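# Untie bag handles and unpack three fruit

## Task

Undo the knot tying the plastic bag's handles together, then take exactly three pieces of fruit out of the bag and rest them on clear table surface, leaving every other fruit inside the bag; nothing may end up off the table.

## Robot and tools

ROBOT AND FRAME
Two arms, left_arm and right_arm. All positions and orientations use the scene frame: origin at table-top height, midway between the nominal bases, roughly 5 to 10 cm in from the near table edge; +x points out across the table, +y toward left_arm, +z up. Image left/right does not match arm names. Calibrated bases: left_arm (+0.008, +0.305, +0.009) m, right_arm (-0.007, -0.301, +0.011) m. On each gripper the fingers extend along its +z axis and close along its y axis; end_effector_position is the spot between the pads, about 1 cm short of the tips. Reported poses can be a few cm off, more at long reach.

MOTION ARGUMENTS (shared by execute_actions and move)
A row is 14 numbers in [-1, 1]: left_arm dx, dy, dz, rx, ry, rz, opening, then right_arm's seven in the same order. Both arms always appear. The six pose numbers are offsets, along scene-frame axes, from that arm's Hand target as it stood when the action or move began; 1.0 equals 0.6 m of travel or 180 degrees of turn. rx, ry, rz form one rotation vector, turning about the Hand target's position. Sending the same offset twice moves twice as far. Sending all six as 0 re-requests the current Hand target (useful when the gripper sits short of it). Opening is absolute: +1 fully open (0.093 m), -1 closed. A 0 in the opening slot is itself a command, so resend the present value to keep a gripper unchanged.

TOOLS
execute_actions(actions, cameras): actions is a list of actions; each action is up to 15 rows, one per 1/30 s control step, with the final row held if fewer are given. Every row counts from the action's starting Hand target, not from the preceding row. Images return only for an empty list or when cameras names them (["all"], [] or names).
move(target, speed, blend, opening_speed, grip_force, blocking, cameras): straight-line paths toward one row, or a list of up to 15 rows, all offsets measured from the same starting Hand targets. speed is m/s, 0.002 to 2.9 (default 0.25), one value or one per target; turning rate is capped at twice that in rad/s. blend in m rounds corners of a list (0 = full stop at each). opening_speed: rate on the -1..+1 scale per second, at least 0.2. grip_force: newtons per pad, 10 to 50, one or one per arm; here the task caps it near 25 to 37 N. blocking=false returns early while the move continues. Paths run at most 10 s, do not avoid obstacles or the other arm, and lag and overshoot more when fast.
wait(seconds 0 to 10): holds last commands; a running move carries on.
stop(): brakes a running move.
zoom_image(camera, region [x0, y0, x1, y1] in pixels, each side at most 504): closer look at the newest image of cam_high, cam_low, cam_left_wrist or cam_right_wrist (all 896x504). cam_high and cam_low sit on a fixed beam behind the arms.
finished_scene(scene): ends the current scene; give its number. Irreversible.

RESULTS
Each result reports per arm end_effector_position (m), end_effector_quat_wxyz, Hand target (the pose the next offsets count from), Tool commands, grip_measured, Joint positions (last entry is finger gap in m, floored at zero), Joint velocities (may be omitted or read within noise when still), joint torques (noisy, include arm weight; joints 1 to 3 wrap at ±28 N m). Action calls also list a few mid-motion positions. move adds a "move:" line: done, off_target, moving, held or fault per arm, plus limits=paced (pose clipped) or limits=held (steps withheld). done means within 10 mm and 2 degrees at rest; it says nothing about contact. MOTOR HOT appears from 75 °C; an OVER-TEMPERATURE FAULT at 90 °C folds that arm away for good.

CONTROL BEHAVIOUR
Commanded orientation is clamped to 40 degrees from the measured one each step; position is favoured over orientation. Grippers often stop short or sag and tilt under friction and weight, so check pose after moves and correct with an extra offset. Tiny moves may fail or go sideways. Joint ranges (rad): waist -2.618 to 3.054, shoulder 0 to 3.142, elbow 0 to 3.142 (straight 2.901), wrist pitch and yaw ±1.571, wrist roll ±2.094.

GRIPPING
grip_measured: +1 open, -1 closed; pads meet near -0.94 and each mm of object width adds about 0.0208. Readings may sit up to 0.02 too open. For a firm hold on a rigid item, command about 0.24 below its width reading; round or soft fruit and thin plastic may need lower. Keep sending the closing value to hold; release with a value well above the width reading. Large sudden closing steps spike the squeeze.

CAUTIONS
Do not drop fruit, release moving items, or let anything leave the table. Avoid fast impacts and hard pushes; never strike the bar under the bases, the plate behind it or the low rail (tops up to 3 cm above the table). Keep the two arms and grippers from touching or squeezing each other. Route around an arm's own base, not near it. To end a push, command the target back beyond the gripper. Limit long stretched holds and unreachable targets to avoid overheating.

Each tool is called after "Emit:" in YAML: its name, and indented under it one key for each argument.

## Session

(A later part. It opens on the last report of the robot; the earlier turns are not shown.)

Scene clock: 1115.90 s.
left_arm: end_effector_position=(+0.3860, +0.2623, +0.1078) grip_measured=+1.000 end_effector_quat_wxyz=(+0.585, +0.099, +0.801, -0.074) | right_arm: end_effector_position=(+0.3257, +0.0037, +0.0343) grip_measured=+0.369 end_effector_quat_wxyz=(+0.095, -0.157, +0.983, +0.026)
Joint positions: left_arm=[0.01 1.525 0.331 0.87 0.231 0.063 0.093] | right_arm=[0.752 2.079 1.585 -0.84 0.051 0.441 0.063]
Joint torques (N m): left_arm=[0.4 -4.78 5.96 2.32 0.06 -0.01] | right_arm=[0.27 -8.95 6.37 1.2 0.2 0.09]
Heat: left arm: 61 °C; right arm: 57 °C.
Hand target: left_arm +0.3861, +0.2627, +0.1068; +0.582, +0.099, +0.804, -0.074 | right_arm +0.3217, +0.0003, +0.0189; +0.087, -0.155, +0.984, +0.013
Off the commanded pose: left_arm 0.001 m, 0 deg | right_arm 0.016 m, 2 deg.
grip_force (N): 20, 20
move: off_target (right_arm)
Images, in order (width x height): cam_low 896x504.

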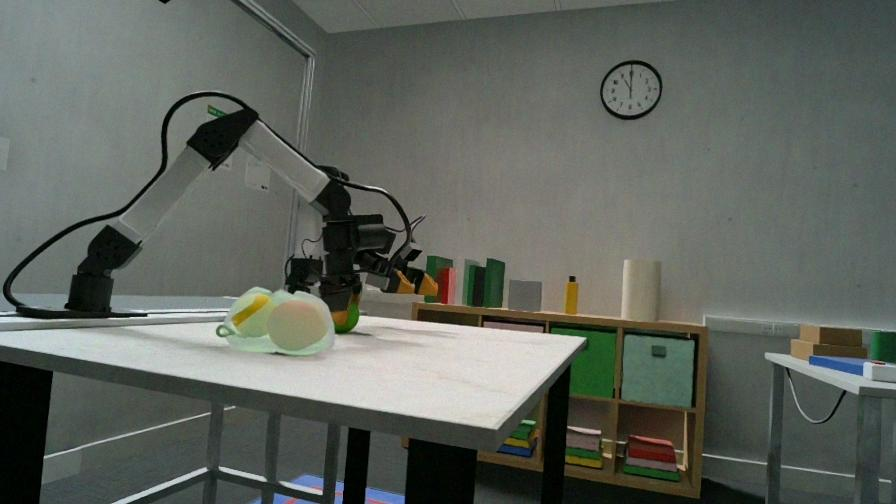

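Emit:
move:
  target:
    - [0,0,0,0,0,0,1,0,0,0.006,0,0,0.0,0.25]
    - [0,0,0,0,0,0,1,0,0,0.006,0,0,0.0,0.85]
  speed: 0.03
  opening_speed: 0.25
  cameras: ["cam_low","cam_right_wrist"]

Scene clock: 1126.03 s.
left_arm: end_effector_position=(+0.3860, +0.2623, +0.1078) grip_measured=+1.000 end_effector_quat_wxyz=(+0.585, +0.099, +0.801, -0.074) | right_arm: end_effector_position=(+0.3257, +0.0037, +0.0343) grip_measured=+0.849 end_effector_quat_wxyz=(+0.096, -0.157, +0.983, +0.026)
Joint positions: left_arm=[0.01 1.525 0.331 0.87 0.231 0.063 0.093] | right_arm=[0.752 2.079 1.585 -0.84 0.052 0.441 0.086]
Joint torques (N m): left_arm=[0.36 -4.77 5.87 2.32 0.06 -0.03] | right_arm=[0.09 -9.28 7.16 1.08 0.2 0.08]
Heat: left arm: 61 °C; right arm: 56 °C.
Hand target: left_arm +0.3861, +0.2627, +0.1068; +0.582, +0.099, +0.804, -0.074 | right_arm +0.3217, +0.0003, +0.0225; +0.087, -0.155, +0.984, +0.013
Off the commanded pose: left_arm 0.001 m, 0 deg | right_arm 0.013 m, 2 deg.
grip_force (N): 20, 20
move: off_target (right_arm); target 2's new opening was sent with right_arm's hand 0.013 m and 2 deg from that target
camera_calibration:
cam_right_wrist: T_world_to_cam=[[0.321348, -0.946747, -0.0201185, -0.100703], [-0.922178, -0.317697, 0.220581, 0.333794], [-0.215226, -0.0523305, -0.975161, 0.189715], [0, 0, 0, 1]] pos_world=[0.38101, 0.0206329, 0.109349]
Images, in order (width x height): cam_low 896x504, cam_right_wrist 896x504.

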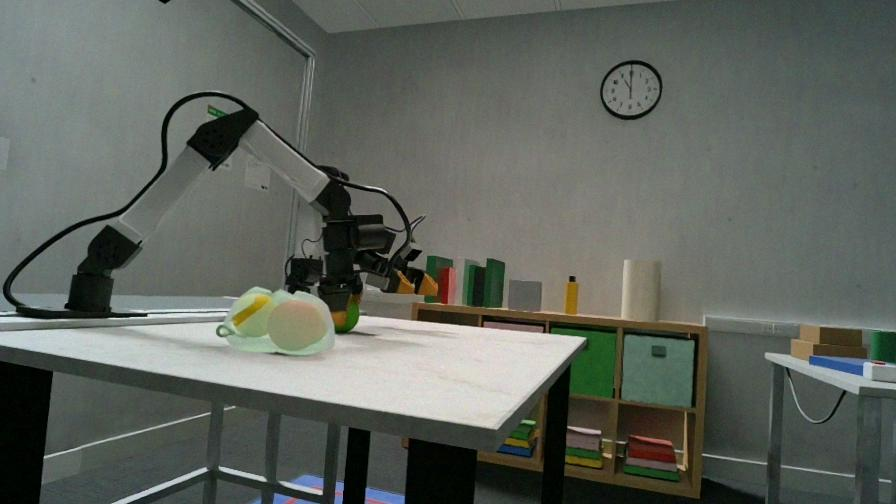

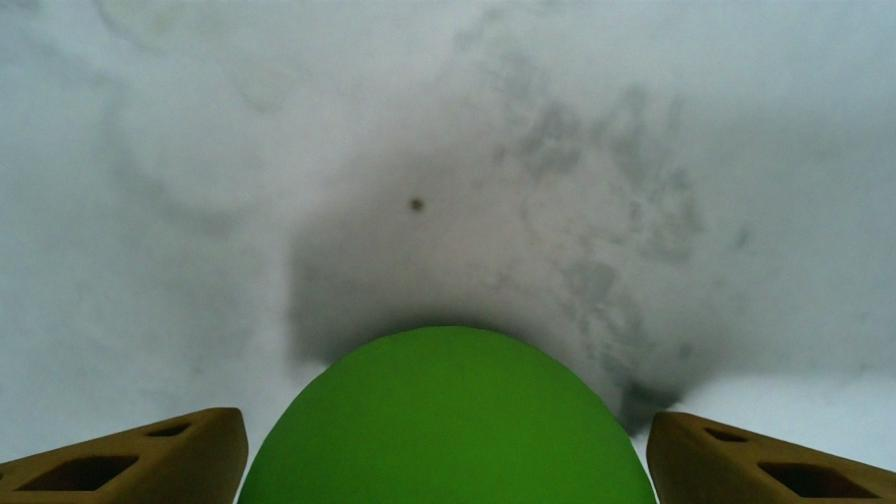

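Emit:
move:
  target:
    - [0,0,0,0,0,0,1,0,0,0.2,0,0,0.0,0.85]
    - [0,0,0,0,0,0,1,0.022,-0.4255,0.42,0.0105,-0.0661,-0.0996,0.85]
  speed: [0.1,0.3]
  blend: [0.03,0]
  cameras: ["cam_low","cam_right_wrist","cam_high"]

Emit:
zoom_image:
  camera: "cam_high"
  region: [340, 140, 500, 270]

Scene clock: 1147.17 s.
left_arm: end_effector_position=(+0.3860, +0.2623, +0.1078) grip_measured=+1.000 end_effector_quat_wxyz=(+0.585, +0.099, +0.801, -0.074) | right_arm: end_effector_position=(+0.3387, -0.2550, +0.2585) grip_measured=+0.849 end_effector_quat_wxyz=(+0.175, +0.003, +0.984, -0.006)
Joint positions: left_arm=[0.01 1.525 0.331 0.87 0.231 0.063 0.093] | right_arm=[0.102 1.578 1.771 -1.384 0.013 0.121 0.086]
Joint torques (N m): left_arm=[0.34 -4.82 5.94 2.32 0.07 -0.03] | right_arm=[-0.64 -8.57 11.69 1.15 -0.05 -0.09]
Heat: left arm: 61 °C; right arm: 57 °C.
Hand target: left_arm +0.3861, +0.2627, +0.1068; +0.582, +0.099, +0.804, -0.074 | right_arm +0.3350, -0.2551, +0.2747; +0.192, +0.001, +0.981, +0.000
Off the commanded pose: left_arm 0.001 m, 0 deg | right_arm 0.016 m, 2 deg.
grip_force (N): 20, 20
move: off_target (right_arm)
camera_calibration:
cam_right_wrist: T_world_to_cam=[[0.000833598, -0.99991, 0.0133577, -0.258938], [-0.99771, 0.0000718507, 0.0676414, 0.360248], [-0.0676363, -0.0133835, -0.99762, 0.363233], [0, 0, 0, 1]] pos_world=[0.384206, -0.25408, 0.34146]
Images, in order (width x height): cam_high 896x504, cam_low 896x504, cam_right_wrist 896x504.

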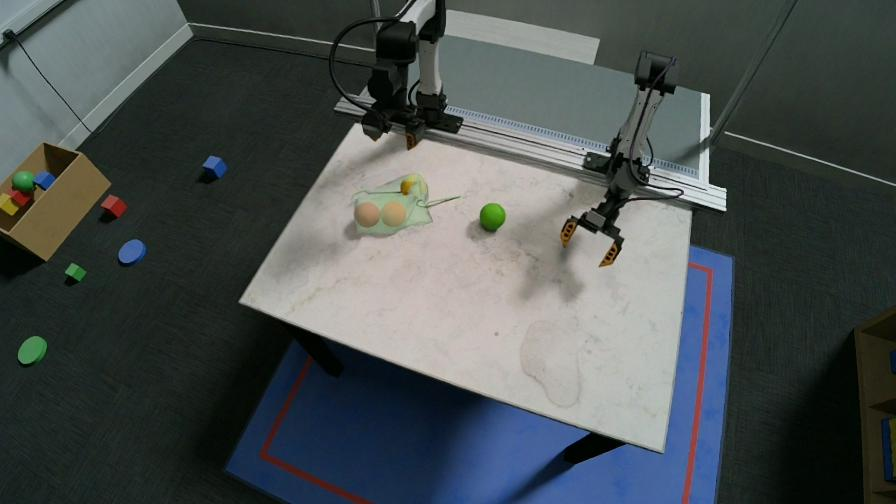

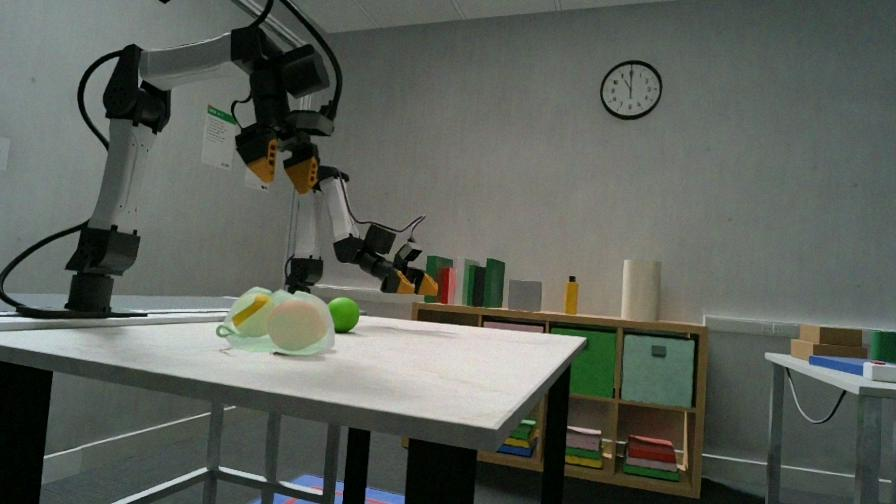

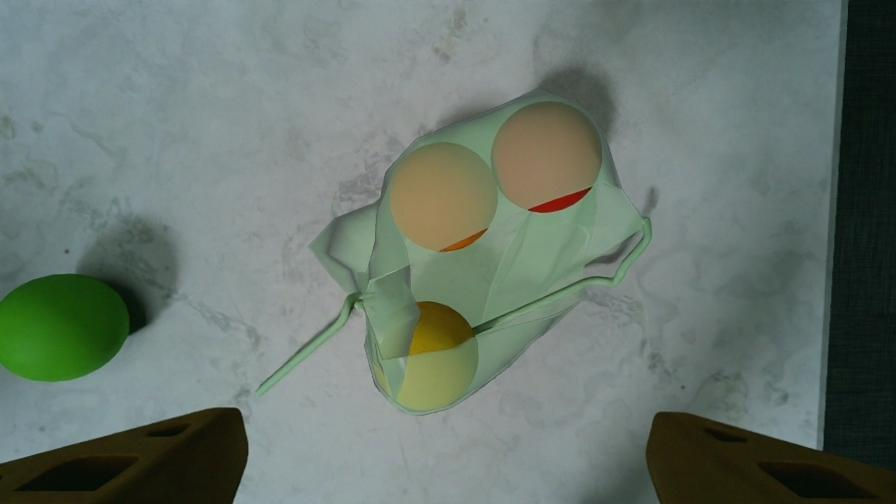

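Scaled by 3.150 from the camera's 896x504 image, which has a finer 1280x720 frame.

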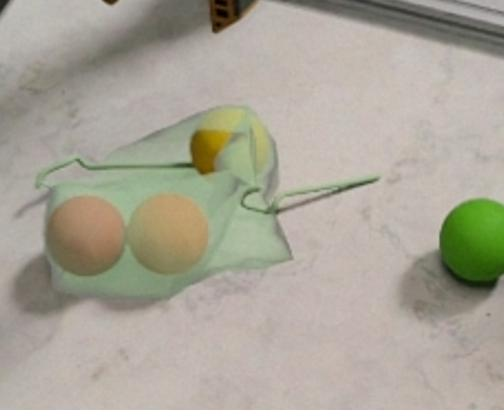

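Emit:
zoom_image:
  camera: "cam_right_wrist"
  region: [300, 240, 560, 430]

Scaled by 1.938 from the camera's 896x504 image, which has a finer 1280x720 frame.

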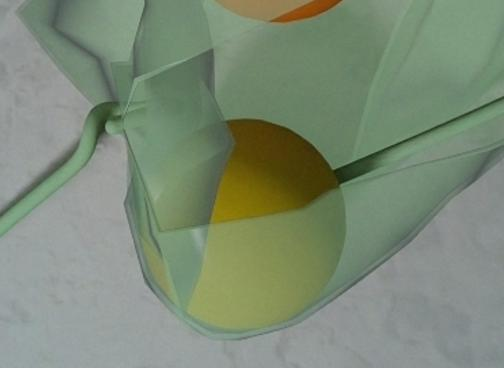

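Emit:
move:
  target: [0,0,0,0,0,0,1,-0.052,0.1385,-0.29,0.0262,0.0632,-0.2491,-0.32]
  speed: 0.25
  grip_force: 50
  cameras: ["cam_right_wrist"]

Scene clock: 1224.40 s.
left_arm: end_effector_position=(+0.3860, +0.2623, +0.1078) grip_measured=+1.000 end_effector_quat_wxyz=(+0.585, +0.099, +0.801, -0.074) | right_arm: end_effector_position=(+0.3045, -0.1709, +0.1066) grip_measured=-0.319 end_effector_quat_wxyz=(+0.081, +0.380, +0.921, -0.027)
Joint positions: left_arm=[0.01 1.525 0.331 0.87 0.231 0.063 0.093] | right_arm=[0.444 1.705 1.36 -1.115 0.13 1.231 0.03]
Joint torques (N m): left_arm=[0.34 -4.75 5.91 2.32 0.06 -0.01] | right_arm=[0.14 -6.74 7.02 0.83 0.26 0.11]
Heat: left arm: 61 °C; right arm: 64 °C.
Hand target: left_arm +0.3861, +0.2627, +0.1068; +0.582, +0.099, +0.804, -0.074 | right_arm +0.3036, -0.1719, +0.1006; +0.081, +0.382, +0.920, -0.034
Off the commanded pose: left_arm 0.001 m, 0 deg | right_arm 0.006 m, 1 deg.
move: done
camera_calibration:
cam_right_wrist: T_world_to_cam=[[-0.697329, -0.716673, -0.0105557, 0.0908301], [-0.696346, 0.673915, 0.246861, 0.340757], [-0.169805, 0.179494, -0.968993, 0.271567], [0, 0, 0, 1]] pos_world=[0.346737, -0.21329, 0.179986]
Images, in order (width x height): cam_right_wrist 896x504.

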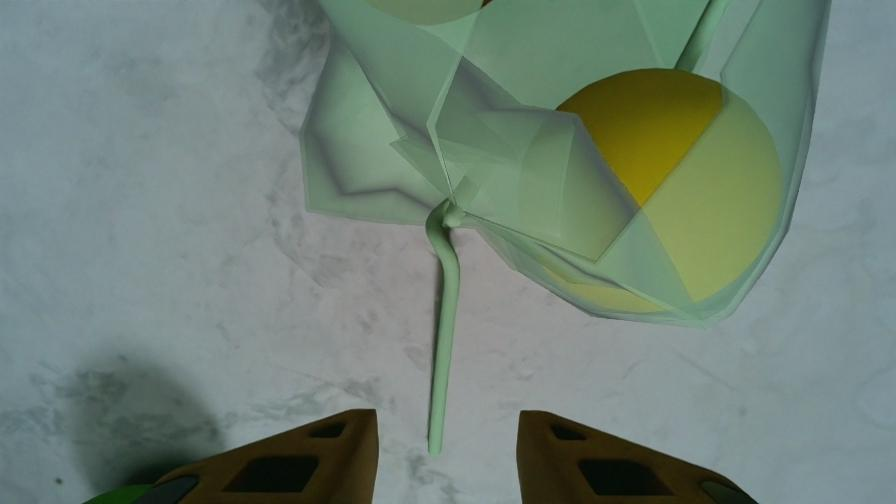

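Emit:
move:
  target: [0,0,0,0,0,0,1,0.004,-0.001,-0.125,0,0,0,-0.32]
  speed: 0.12
  cameras: ["cam_right_wrist","cam_low"]

Emit:
zoom_image:
  camera: "cam_low"
  region: [220, 240, 380, 360]

Scene clock: 1237.60 s.
left_arm: end_effector_position=(+0.3860, +0.2623, +0.1078) grip_measured=+1.000 end_effector_quat_wxyz=(+0.585, +0.099, +0.801, -0.074) | right_arm: end_effector_position=(+0.3086, -0.1712, +0.0320) grip_measured=-0.319 end_effector_quat_wxyz=(+0.082, +0.381, +0.921, -0.026)
Joint positions: left_arm=[0.01 1.525 0.331 0.87 0.231 0.063 0.093] | right_arm=[0.444 1.797 1.165 -0.826 0.13 1.234 0.03]
Joint torques (N m): left_arm=[0.31 -4.75 5.94 2.32 0.04 -0.02] | right_arm=[0.25 -7.09 6.6 0.82 0.27 0.06]
Heat: left arm: 61 °C; right arm: 61 °C.
Hand target: left_arm +0.3861, +0.2627, +0.1068; +0.582, +0.099, +0.804, -0.074 | right_arm +0.3060, -0.1725, +0.0256; +0.081, +0.382, +0.920, -0.034
Off the commanded pose: left_arm 0.001 m, 0 deg | right_arm 0.007 m, 1 deg.
move: done
camera_calibration:
cam_right_wrist: T_world_to_cam=[[-0.698849, -0.715156, -0.0126966, 0.093564], [-0.695377, 0.67515, 0.24622, 0.362125], [-0.167514, 0.1809, -0.969131, 0.199621], [0, 0, 0, 1]] pos_world=[0.35064, -0.213687, 0.105484]
Images, in order (width x height): cam_low 896x504, cam_right_wrist 896x504.

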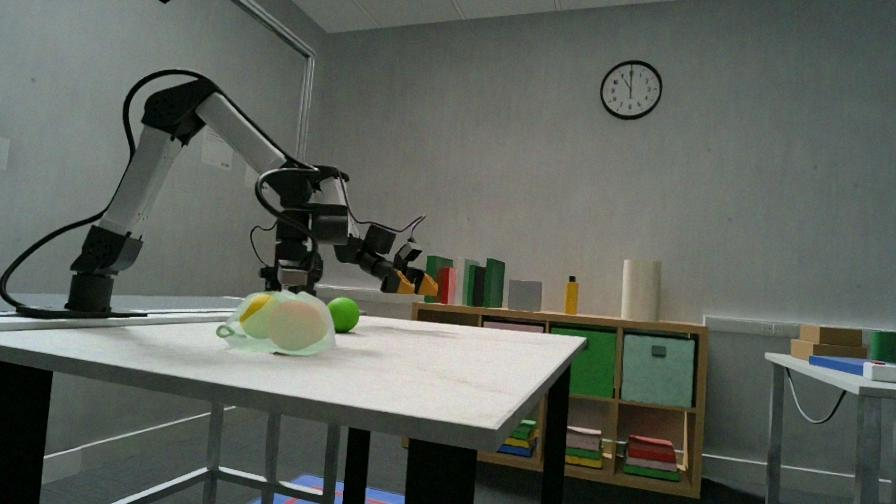

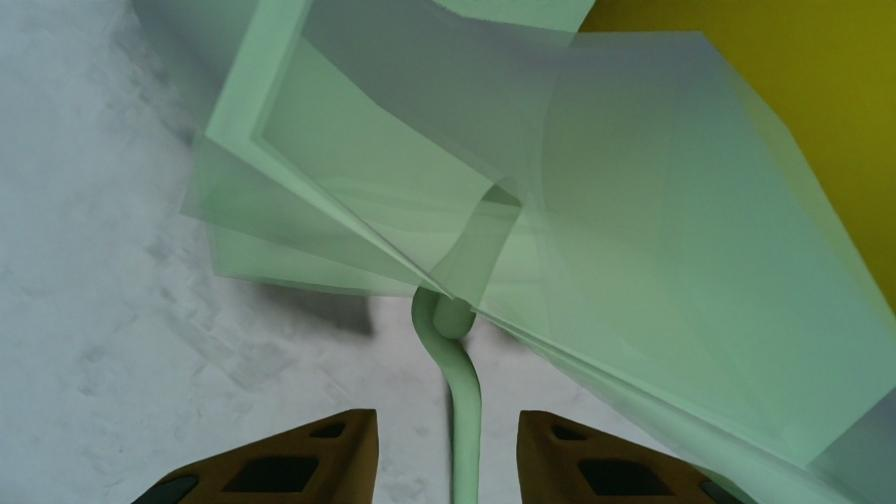

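Scaled by 3.150 from the camera's 896x504 image, which has a finer 1280x720 frame.

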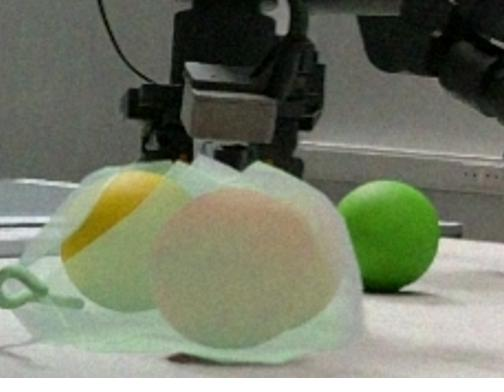

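Emit:
move:
  target:
    - [0,0,0,0,0,0,1,0.0,0.0,-0.028,0,0,0,-0.32]
    - [0,0,0,0,0,0,1,0.0,0.0,-0.028,0,0,0,-1]
  speed: 0.05
  opening_speed: 0.6
  cameras: ["cam_right_wrist"]

Scene clock: 1246.40 s.
left_arm: end_effector_position=(+0.3860, +0.2623, +0.1078) grip_measured=+1.000 end_effector_quat_wxyz=(+0.585, +0.099, +0.801, -0.074) | right_arm: end_effector_position=(+0.3097, -0.1703, +0.0165) grip_measured=-0.916 end_effector_quat_wxyz=(+0.083, +0.380, +0.921, -0.024)
Joint positions: left_arm=[0.01 1.525 0.331 0.87 0.231 0.063 0.093] | right_arm=[0.446 1.825 1.133 -0.761 0.13 1.235 0.001]
Joint torques (N m): left_arm=[0.34 -4.74 5.96 2.34 0.04 -0.03] | right_arm=[0.25 -6.99 6.2 0.85 0.26 0.1]
Heat: left arm: 61 °C; right arm: 60 °C.
Hand target: left_arm +0.3861, +0.2627, +0.1068; +0.582, +0.099, +0.804, -0.074 | right_arm +0.3060, -0.1725, +0.0088; +0.081, +0.382, +0.920, -0.034
Off the commanded pose: left_arm 0.001 m, 0 deg | right_arm 0.009 m, 1 deg.
move: done
camera_calibration:
cam_right_wrist: T_world_to_cam=[[-0.697893, -0.715994, -0.0172303, 0.094393], [-0.697241, 0.673722, 0.244856, 0.366434], [-0.163707, 0.182897, -0.969406, 0.183699], [0, 0, 0, 1]] pos_world=[0.351441, -0.212887, 0.0899819]
Images, in order (width x height): cam_right_wrist 896x504.

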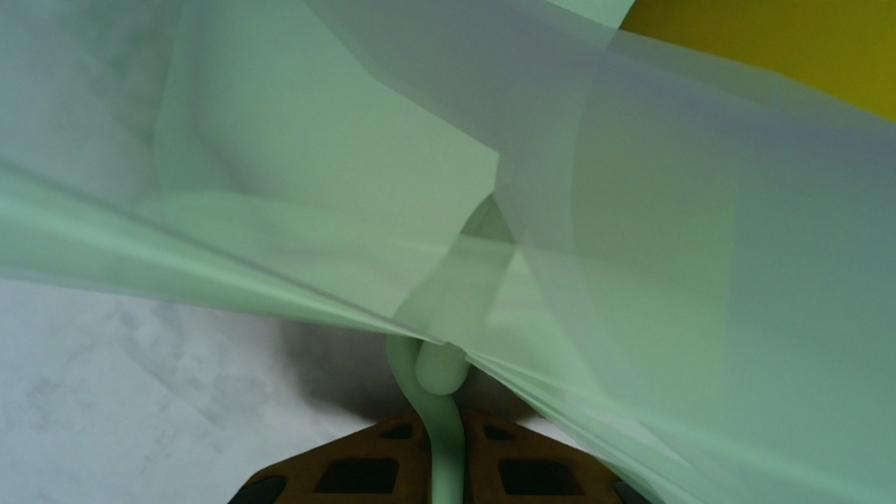

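Emit:
move:
  target:
    - [0,0,0,0,0,0,1,-0.02,0.01,0.05,0,0,0,-1]
    - [0,0,0,0,0,0,1,-0.09,0.04,0.03,0,0,0,-1]
    - [0,0,0,0,0,0,1,-0.09,0.04,0.005,0,0,0,-1]
  speed: 0.08
  blend: [0.01,0.01,0]
  cameras: ["cam_right_wrist","cam_high"]

Emit:
zoom_image:
  camera: "cam_high"
  region: [340, 140, 500, 270]

Scene clock: 1259.07 s.
left_arm: end_effector_position=(+0.3860, +0.2623, +0.1078) grip_measured=+1.000 end_effector_quat_wxyz=(+0.585, +0.099, +0.801, -0.074) | right_arm: end_effector_position=(+0.2499, -0.1485, +0.0132) grip_measured=-0.916 end_effector_quat_wxyz=(+0.068, +0.379, +0.922, -0.040)
Joint positions: left_arm=[0.01 1.525 0.331 0.87 0.231 0.063 0.093] | right_arm=[0.605 1.731 1.003 -0.791 0.137 1.393 0.001]
Joint torques (N m): left_arm=[0.32 -4.72 5.91 2.32 0.06 -0.03] | right_arm=[0.18 -8.14 5.46 0.94 0.33 0.09]
Heat: left arm: 61 °C; right arm: 57 °C.
Hand target: left_arm +0.3861, +0.2627, +0.1068; +0.582, +0.099, +0.804, -0.074 | right_arm +0.2520, -0.1485, +0.0118; +0.081, +0.382, +0.920, -0.034
Off the commanded pose: left_arm 0.001 m, 0 deg | right_arm 0.003 m, 2 deg.
move: done; blend cut to 0.0075 m at target 2
camera_calibration:
cam_right_wrist: T_world_to_cam=[[-0.697998, -0.71572, 0.0232938, 0.0676651], [-0.686746, 0.67825, 0.261451, 0.308673], [-0.202925, 0.166495, -0.964936, 0.173991], [0, 0, 0, 1]] pos_world=[0.294517, -0.189897, 0.0856116]
Images, in order (width x height): cam_high 896x504, cam_right_wrist 896x504.

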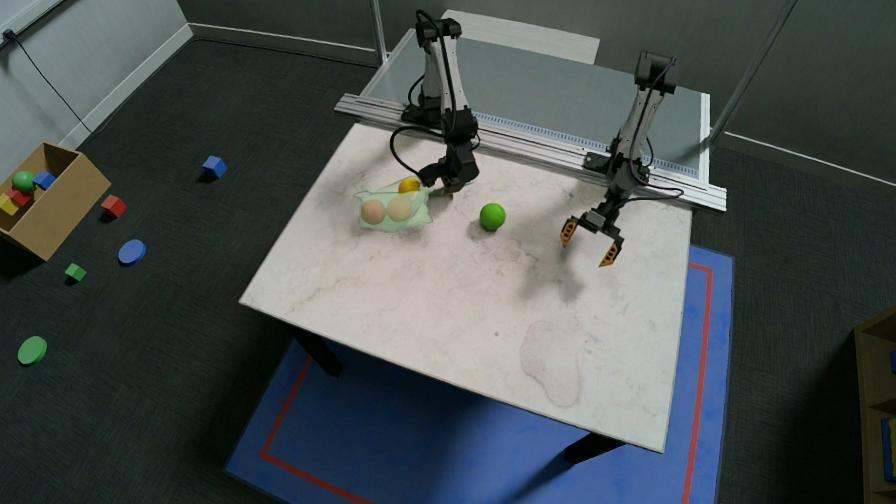

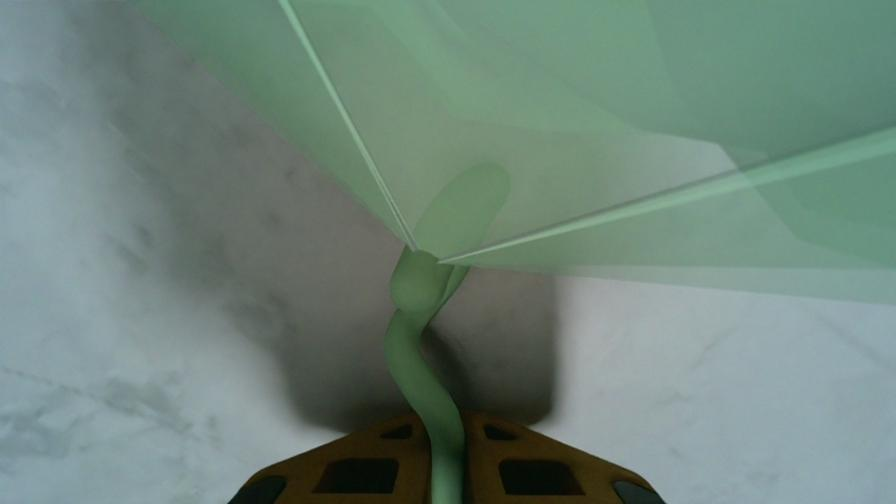

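Scaled by 3.150 from the camera's 896x504 image, which has a finer 1280x720 frame.

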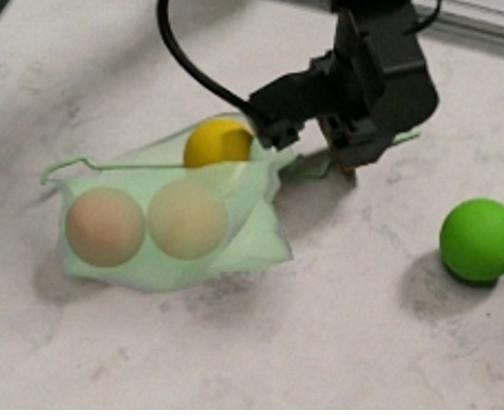

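Emit:
move:
  target:
    - [0,0,0,0,0,0,1,0,0,0,0,0,0,-0.4]
    - [0,0,0,0,0,0,1,0,0,0.12,0,0,0,-0.4]
    - [0,0,0,0,0,0,1,0.133,-0.17,0.43,-0.0262,-0.0632,0.2491,0.85]
  speed: [0.1,0.1,0.3]
  blend: [0,0.02,0]
  cameras: ["cam_right_wrist","cam_high"]

Emit:
zoom_image:
  camera: "cam_right_wrist"
  region: [300, 100, 680, 440]

Scene clock: 1273.23 s.
left_arm: end_effector_position=(+0.3860, +0.2623, +0.1078) grip_measured=+1.000 end_effector_quat_wxyz=(+0.585, +0.099, +0.801, -0.074) | right_arm: end_effector_position=(+0.3312, -0.2503, +0.2644) grip_measured=+0.849 end_effector_quat_wxyz=(+0.191, +0.002, +0.982, -0.004)
Joint positions: left_arm=[0.01 1.525 0.331 0.87 0.231 0.063 0.093] | right_arm=[0.121 1.529 1.736 -1.365 0.02 0.138 0.086]
Joint torques (N m): left_arm=[0.38 -4.74 5.94 2.32 0.06 -0.02] | right_arm=[-0.65 -5.22 11.55 1.25 -0.05 -0.11]
Heat: left arm: 61 °C; right arm: 57 °C.
Hand target: left_arm +0.3861, +0.2627, +0.1068; +0.582, +0.099, +0.804, -0.074 | right_arm +0.3319, -0.2506, +0.2699; +0.192, +0.001, +0.981, +0.000
Off the commanded pose: left_arm 0.001 m, 0 deg | right_arm 0.005 m, 0 deg.
move: done
camera_calibration:
cam_right_wrist: T_world_to_cam=[[0.00296991, -0.999948, 0.00978067, -0.25409], [-0.999375, -0.00262335, 0.0352579, 0.360744], [-0.0352304, -0.00987927, -0.99933, 0.359396], [0, 0, 0, 1]] pos_world=[0.373934, -0.24958, 0.348921]
Images, in order (width x height): cam_high 896x504, cam_right_wrist 896x504.

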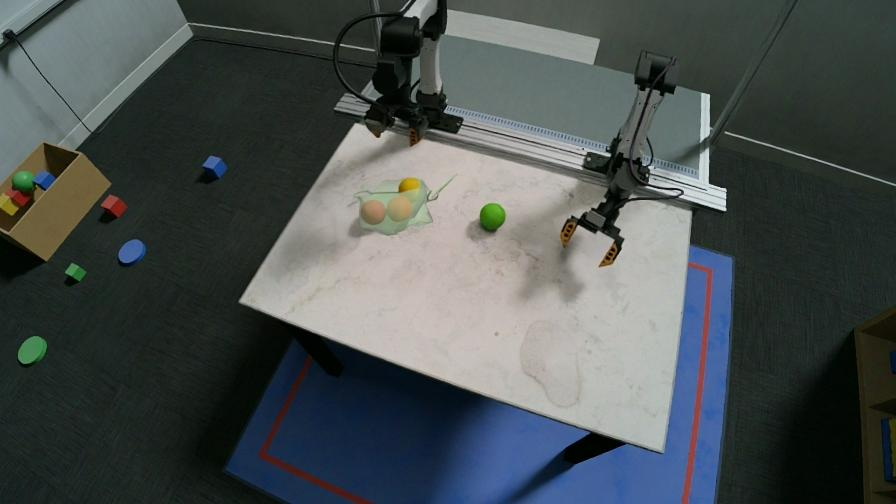

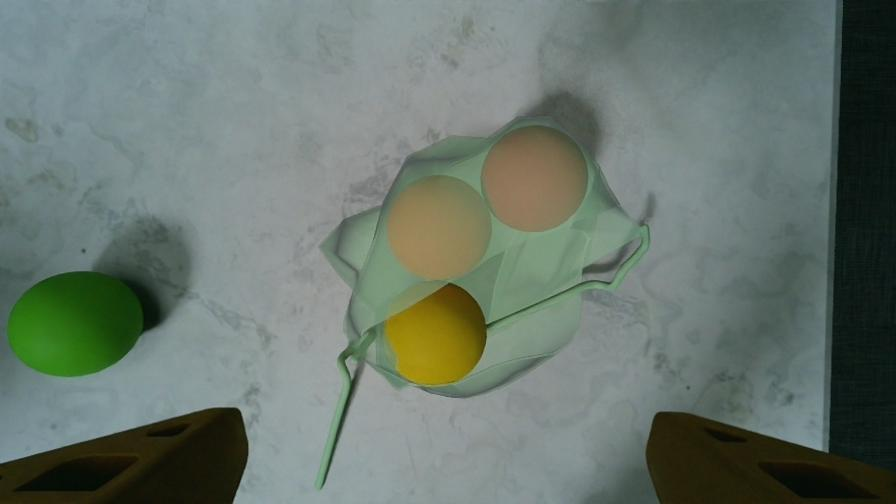

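Scaled by 1.326 from the camera's 896x504 image, which has a finer 1280x720 frame.

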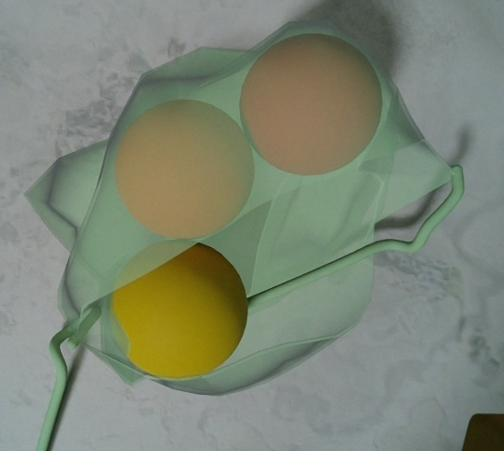

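Emit:
move:
  target:
    - [0,0,0,0,0,0,1,-0.1,0.1177,-0.25,0.0087,0.0666,-0.0834,-0.32]
    - [0,0,0,0,0,0,1,-0.1,0.1177,-0.358,0.0087,0.0666,-0.0834,-0.32]
  speed: [0.25,0.12]
  blend: [0.02,0]
  cameras: ["cam_right_wrist"]

Scene clock: 1297.63 s.
left_arm: end_effector_position=(+0.3860, +0.2623, +0.1078) grip_measured=+1.000 end_effector_quat_wxyz=(+0.585, +0.099, +0.801, -0.074) | right_arm: end_effector_position=(+0.2733, -0.1779, +0.0607) grip_measured=-0.319 end_effector_quat_wxyz=(+0.087, +0.129, +0.988, -0.003)
Joint positions: left_arm=[0.01 1.525 0.331 0.87 0.231 0.063 0.093] | right_arm=[0.442 1.567 1.015 -0.834 0.074 0.707 0.03]
Joint torques (N m): left_arm=[0.28 -4.78 5.96 2.31 0.05 -0.02] | right_arm=[0.2 -5.48 6.89 1.04 0.25 0.09]
Heat: left arm: 61 °C; right arm: 61 °C.
Hand target: left_arm +0.3861, +0.2627, +0.1068; +0.582, +0.099, +0.804, -0.074 | right_arm +0.2718, -0.1799, +0.0551; +0.087, +0.131, +0.988, -0.012
Off the commanded pose: left_arm 0.001 m, 0 deg | right_arm 0.006 m, 1 deg.
move: done
camera_calibration:
cam_right_wrist: T_world_to_cam=[[-0.246735, -0.968976, -0.0143649, -0.104197], [-0.94075, 0.235937, 0.243562, 0.324062], [-0.232616, 0.073609, -0.969779, 0.2215], [0, 0, 0, 1]] pos_world=[0.330677, -0.193727, 0.134381]
Images, in order (width x height): cam_right_wrist 896x504.

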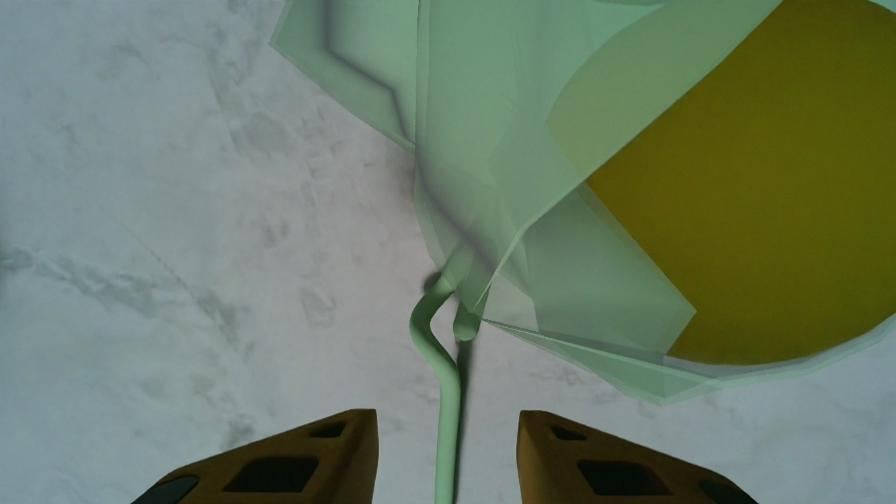

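Emit:
move:
  target:
    - [0,0,0,0,0,0,1,0.0,0.0,-0.077,0,0,0,-0.32]
    - [0,0,0,0,0,0,1,0.0,0.0,-0.077,0,0,0,-1]
    - [0,0,0,0,0,0,1,0.0,0.02,-0.05,0,0,0,-1]
    - [0,0,0,0,0,0,1,0.01,0.09,-0.06,0,0,0,-1]
  speed: [0.07,0.07,0.07,0.07]
  blend: [0,0,0.01,0]
  opening_speed: 0.6
  cameras: ["cam_right_wrist","cam_high"]

Emit:
zoom_image:
  camera: "cam_high"
  region: [340, 140, 500, 270]

Scene clock: 1318.03 s.
left_arm: end_effector_position=(+0.3860, +0.2623, +0.1078) grip_measured=+1.000 end_effector_quat_wxyz=(+0.585, +0.099, +0.801, -0.074) | right_arm: end_effector_position=(+0.2751, -0.1263, +0.0172) grip_measured=-0.916 end_effector_quat_wxyz=(+0.086, +0.128, +0.988, -0.003)
Joint positions: left_arm=[0.01 1.525 0.331 0.87 0.231 0.063 0.093] | right_arm=[0.596 1.742 1.03 -0.689 0.099 0.858 0.001]
Joint torques (N m): left_arm=[0.32 -4.78 5.9 2.33 0.05 -0.02] | right_arm=[0.12 -6.27 10.55 0.6 0.29 0.06]
Heat: left arm: 61 °C; right arm: 58 °C.
Hand target: left_arm +0.3861, +0.2627, +0.1068; +0.582, +0.099, +0.804, -0.074 | right_arm +0.2778, -0.1259, +0.0191; +0.086, +0.131, +0.988, -0.012
Off the commanded pose: left_arm 0.001 m, 0 deg | right_arm 0.003 m, 1 deg.
move: done
camera_calibration:
cam_right_wrist: T_world_to_cam=[[-0.245031, -0.9694, -0.0149354, -0.0549092], [-0.940824, 0.234031, 0.245111, 0.324025], [-0.234115, 0.0741113, -0.96938, 0.176324], [0, 0, 0, 1]] pos_world=[0.332676, -0.142129, 0.0906826]
Images, in order (width x height): cam_high 896x504, cam_right_wrist 896x504.

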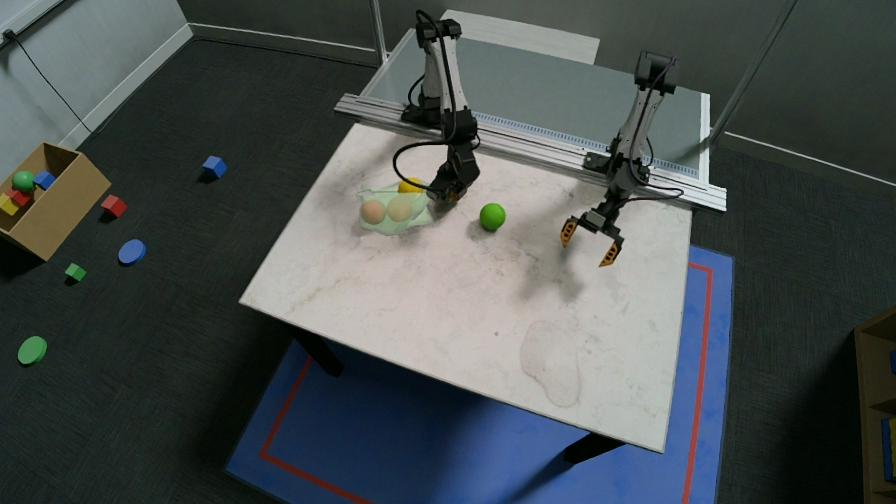

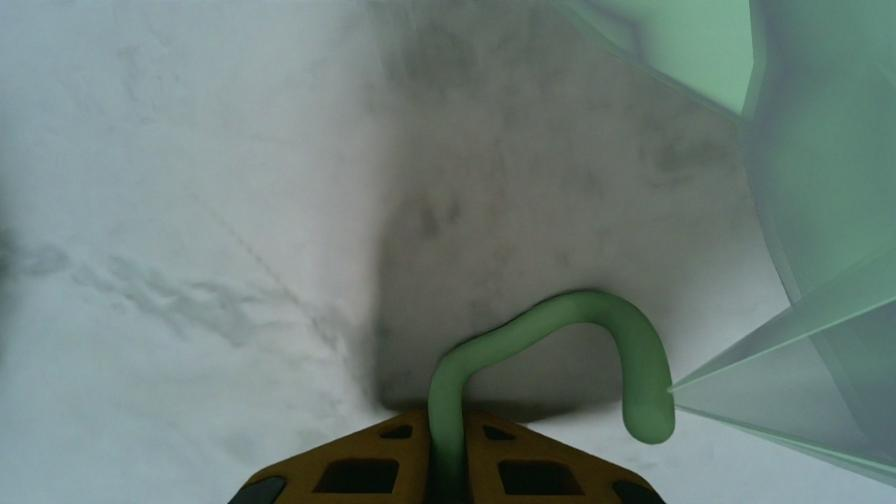

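Scaled by 3.150 from the camera's 896x504 image, which has a finer 1280x720 frame.

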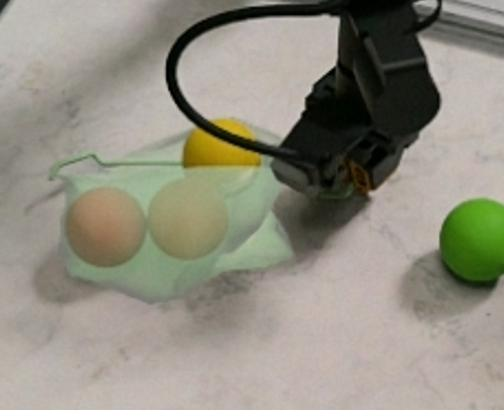

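Emit:
move:
  target:
    - [0,0,0,0,0,0,1,0,0,-0.008,0,0,0,-1]
    - [0,0,0,0,0,0,1,0,0,-0.008,0,0,0,-0.4]
    - [0,0,0,0,0,0,1,0,0.02,0.12,0,0,0,-0.4]
    - [0,0,0,0,0,0,1,0.09,-0.21,0.418,-0.0087,-0.0666,0.0834,0.85]
  speed: [0.1,0.1,0.1,0.3]
  blend: [0,0,0.02,0]
  cameras: ["cam_right_wrist"]

Emit:
zoom_image:
  camera: "cam_right_wrist"
  region: [300, 100, 680, 440]

Scene clock: 1335.40 s.
left_arm: end_effector_position=(+0.3860, +0.2623, +0.1078) grip_measured=+1.000 end_effector_quat_wxyz=(+0.585, +0.099, +0.801, -0.074) | right_arm: end_effector_position=(+0.3312, -0.2517, +0.2647) grip_measured=+0.849 end_effector_quat_wxyz=(+0.192, +0.002, +0.981, -0.004)
Joint positions: left_arm=[0.01 1.525 0.331 0.87 0.231 0.063 0.093] | right_arm=[0.116 1.528 1.736 -1.365 0.018 0.133 0.086]
Joint torques (N m): left_arm=[0.27 -4.78 5.94 2.31 0.07 -0.03] | right_arm=[-0.68 -5.15 11.29 1.21 -0.05 -0.08]
Heat: left arm: 61 °C; right arm: 60 °C.
Hand target: left_arm +0.3861, +0.2627, +0.1068; +0.582, +0.099, +0.804, -0.074 | right_arm +0.3318, -0.2519, +0.2697; +0.191, +0.001, +0.982, -0.001
Off the commanded pose: left_arm 0.001 m, 0 deg | right_arm 0.005 m, 0 deg.
move: done
camera_calibration:
cam_right_wrist: T_world_to_cam=[[0.0029632, -0.999948, 0.00978298, -0.255391], [-0.999399, -0.00262347, 0.0345587, 0.360984], [-0.0345313, -0.00987951, -0.999355, 0.359429], [0, 0, 0, 1]] pos_world=[0.373935, -0.25088, 0.34922]
Images, in order (width x height): cam_right_wrist 896x504.

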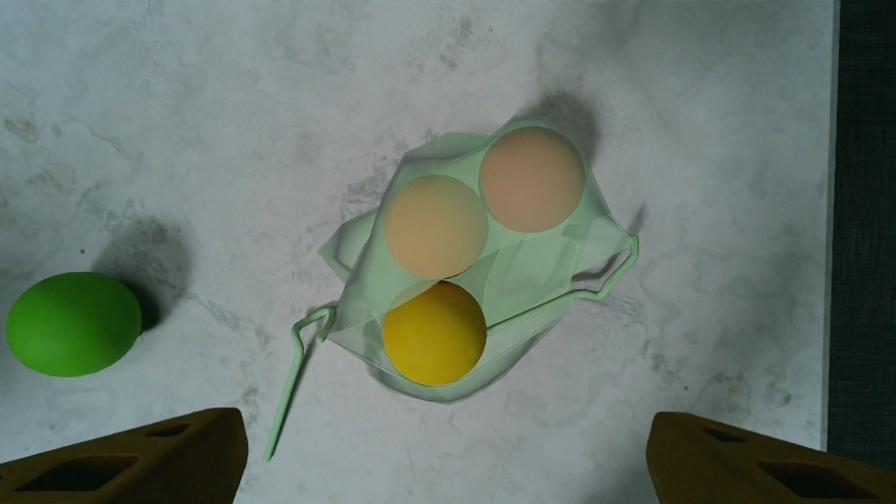

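Scaled by 1.326 from the camera's 896x504 image, which has a finer 1280x720 frame.

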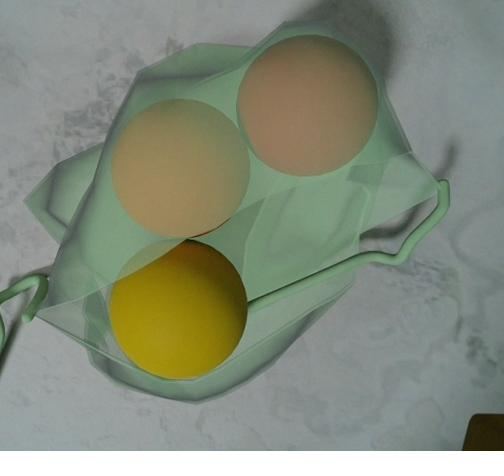

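Emit:
move:
  target: [0,0,0,0,0,0,1,-0.039,0.01,-0.288,-0.0099,0.0662,0.0941,0.85]
  speed: 0.2
  cameras: ["cam_right_wrist"]

Scene clock: 1370.40 s.
left_arm: end_effector_position=(+0.3860, +0.2623, +0.1078) grip_measured=+1.000 end_effector_quat_wxyz=(+0.585, +0.099, +0.801, -0.074) | right_arm: end_effector_position=(+0.3089, -0.2481, +0.1021) grip_measured=+0.849 end_effector_quat_wxyz=(+0.089, -0.141, +0.986, +0.008)
Joint positions: left_arm=[0.01 1.525 0.331 0.87 0.231 0.063 0.093] | right_arm=[0.116 1.56 1.164 -0.964 -0.057 -0.151 0.086]
Joint torques (N m): left_arm=[0.35 -4.78 5.89 2.32 0.05 -0.03] | right_arm=[0.01 -5.93 7.43 1.14 -0.12 -0.07]
Heat: left arm: 61 °C; right arm: 64 °C.
Hand target: left_arm +0.3861, +0.2627, +0.1068; +0.582, +0.099, +0.804, -0.074 | right_arm +0.3084, -0.2459, +0.0970; +0.087, -0.147, +0.985, +0.012
Off the commanded pose: left_arm 0.001 m, 0 deg | right_arm 0.006 m, 1 deg.
move: done
camera_calibration:
cam_right_wrist: T_world_to_cam=[[0.288777, -0.957327, 0.0115547, -0.328067], [-0.930506, -0.277806, 0.238712, 0.233993], [-0.225316, -0.0796863, -0.971022, 0.23485], [0, 0, 0, 1]] pos_world=[0.365385, -0.230349, 0.175978]
Images, in order (width x height): cam_right_wrist 896x504.

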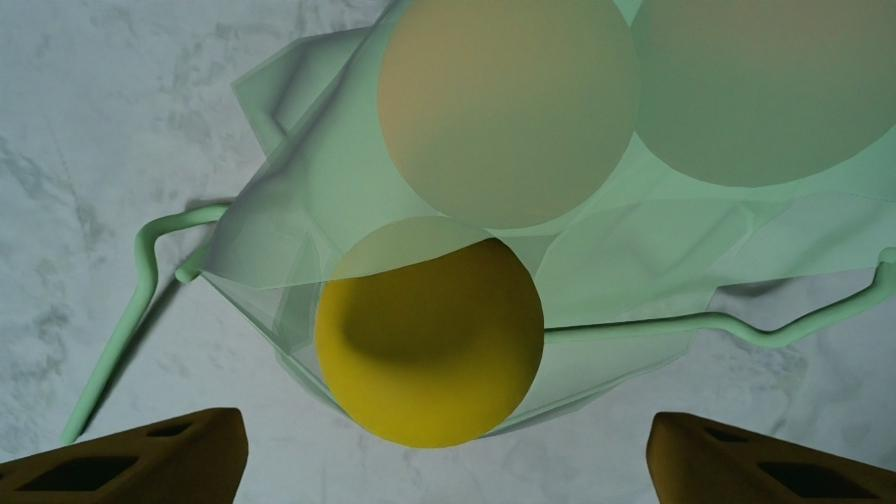

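Emit:
move:
  target:
    - [0,0,0,0,0,0,1,0.003,0.008,-0.02,0,0,0.0333,0.82]
    - [0,0,0,0,0,0,1,0.003,0.008,-0.07,0,0,0.0333,0.82]
  speed: 0.1
  blend: [0.005,0]
  cameras: ["cam_right_wrist","cam_low"]

Scene clock: 1390.17 s.
left_arm: end_effector_position=(+0.3860, +0.2623, +0.1078) grip_measured=+1.000 end_effector_quat_wxyz=(+0.585, +0.099, +0.801, -0.074) | right_arm: end_effector_position=(+0.3121, -0.2435, +0.0611) grip_measured=+0.821 end_effector_quat_wxyz=(+0.090, -0.192, +0.977, +0.012)
Joint positions: left_arm=[0.01 1.525 0.331 0.87 0.231 0.063 0.093] | right_arm=[0.126 1.617 1.054 -0.798 -0.073 -0.244 0.085]
Joint torques (N m): left_arm=[0.29 -4.79 5.93 2.32 0.05 -0.02] | right_arm=[0.08 -5.86 7.1 1.16 -0.17 -0.1]
Heat: left arm: 61 °C; right arm: 61 °C.
Hand target: left_arm +0.3861, +0.2627, +0.1068; +0.582, +0.099, +0.804, -0.074 | right_arm +0.3102, -0.2410, +0.0550; +0.086, -0.198, +0.976, +0.017
Off the commanded pose: left_arm 0.001 m, 0 deg | right_arm 0.007 m, 1 deg.
move: done
camera_calibration:
cam_right_wrist: T_world_to_cam=[[0.386448, -0.922222, 0.0128475, -0.346096], [-0.897351, -0.372734, 0.236286, 0.214658], [-0.213119, -0.102841, -0.971599, 0.186651], [0, 0, 0, 1]] pos_world=[0.366151, -0.219972, 0.135075]
Images, in order (width x height): cam_low 896x504, cam_right_wrist 896x504.

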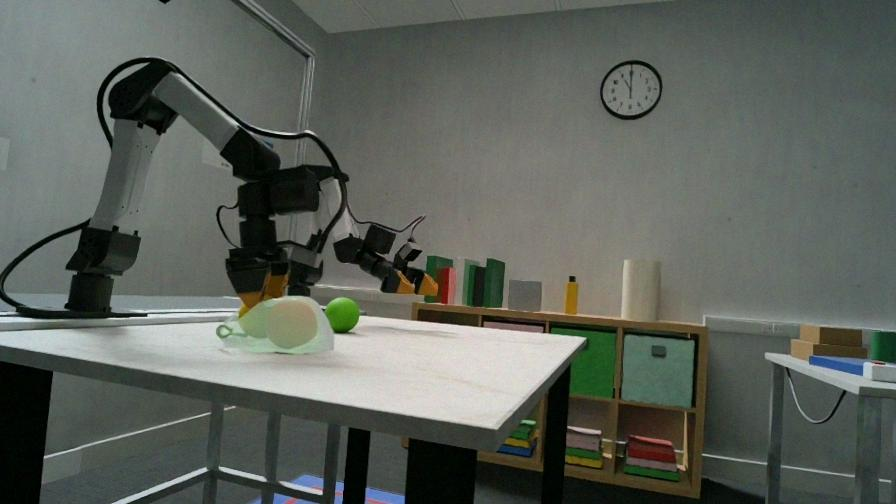

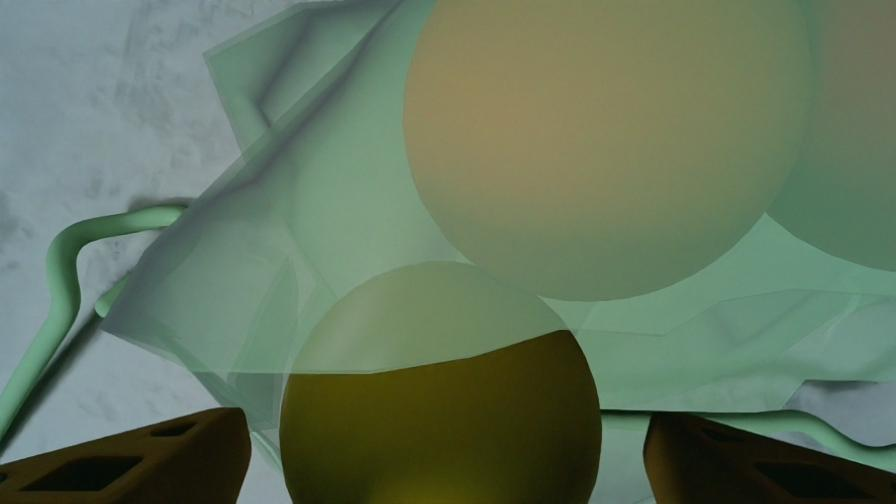

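Emit:
move:
  target:
    - [0,0,0,0,0,0,1,-0.005,0.0,0.0,0,0,0.0278,0.8]
    - [0,0,0,0,0,0,1,-0.0065,0.0,-0.025,0,0,0.0278,0.8]
  speed: 0.06
  cameras: ["cam_right_wrist","cam_low"]

Emit:
zoom_image:
  camera: "cam_low"
  region: [200, 240, 380, 370]

Scene clock: 1414.30 s.
left_arm: end_effector_position=(+0.3860, +0.2623, +0.1078) grip_measured=+1.000 end_effector_quat_wxyz=(+0.585, +0.099, +0.801, -0.074) | right_arm: end_effector_position=(+0.3091, -0.2418, +0.0472) grip_measured=+0.801 end_effector_quat_wxyz=(+0.091, -0.238, +0.967, +0.015)
Joint positions: left_arm=[0.01 1.525 0.331 0.87 0.231 0.063 0.093] | right_arm=[0.126 1.628 1.007 -0.739 -0.089 -0.336 0.084]
Joint torques (N m): left_arm=[0.35 -4.79 5.96 2.31 0.05 -0.03] | right_arm=[-0.23 -5.6 6.72 1.17 -0.15 -0.09]
Heat: left arm: 61 °C; right arm: 57 °C.
Hand target: left_arm +0.3861, +0.2627, +0.1068; +0.582, +0.099, +0.804, -0.074 | right_arm +0.3063, -0.2411, +0.0400; +0.085, -0.241, +0.967, +0.021
Off the commanded pose: left_arm 0.001 m, 0 deg | right_arm 0.008 m, 1 deg.
move: done
camera_calibration:
cam_right_wrist: T_world_to_cam=[[0.471182, -0.881909, 0.0149409, -0.359728], [-0.859282, -0.455138, 0.233418, 0.184302], [-0.199053, -0.122821, -0.972262, 0.163553], [0, 0, 0, 1]] pos_world=[0.360421, -0.213277, 0.121372]
Images, in order (width x height): cam_low 896x504, cam_right_wrist 896x504.

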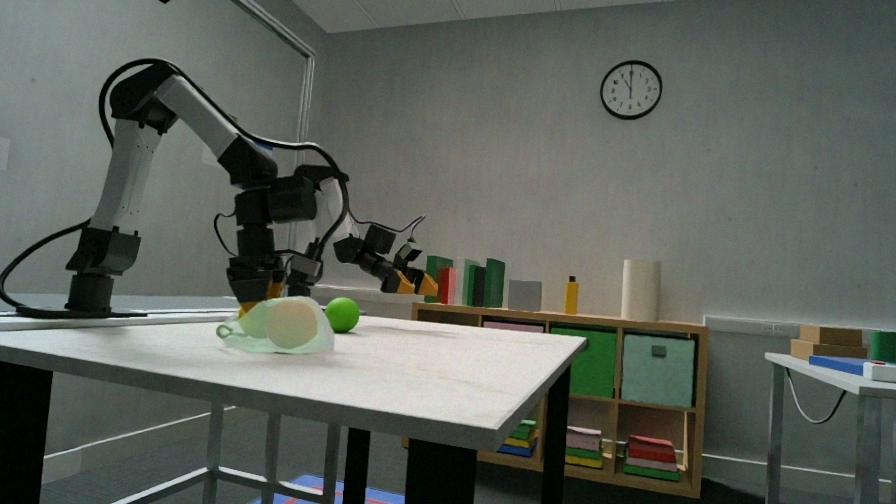

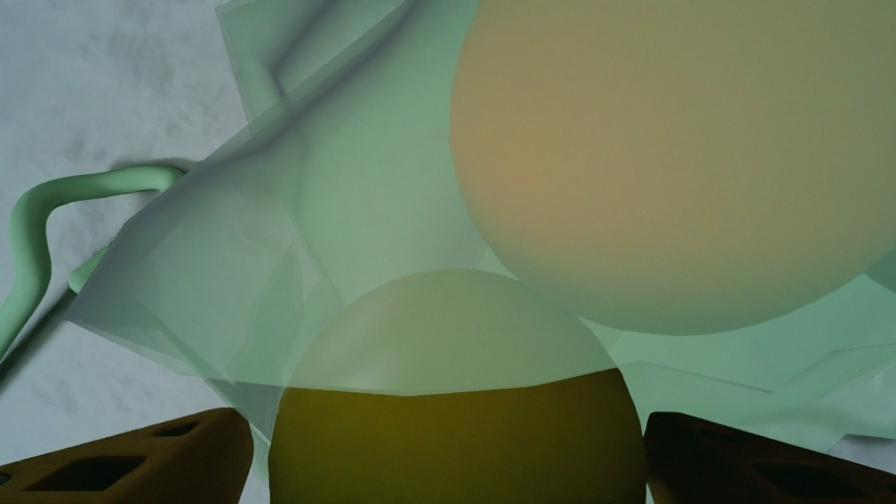

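Scaled by 2.800 from the camera's 896x504 image, which has a finer 1280x720 frame.

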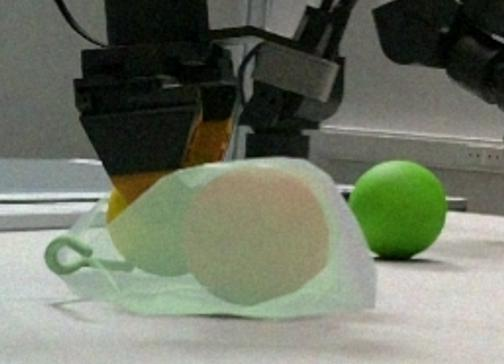

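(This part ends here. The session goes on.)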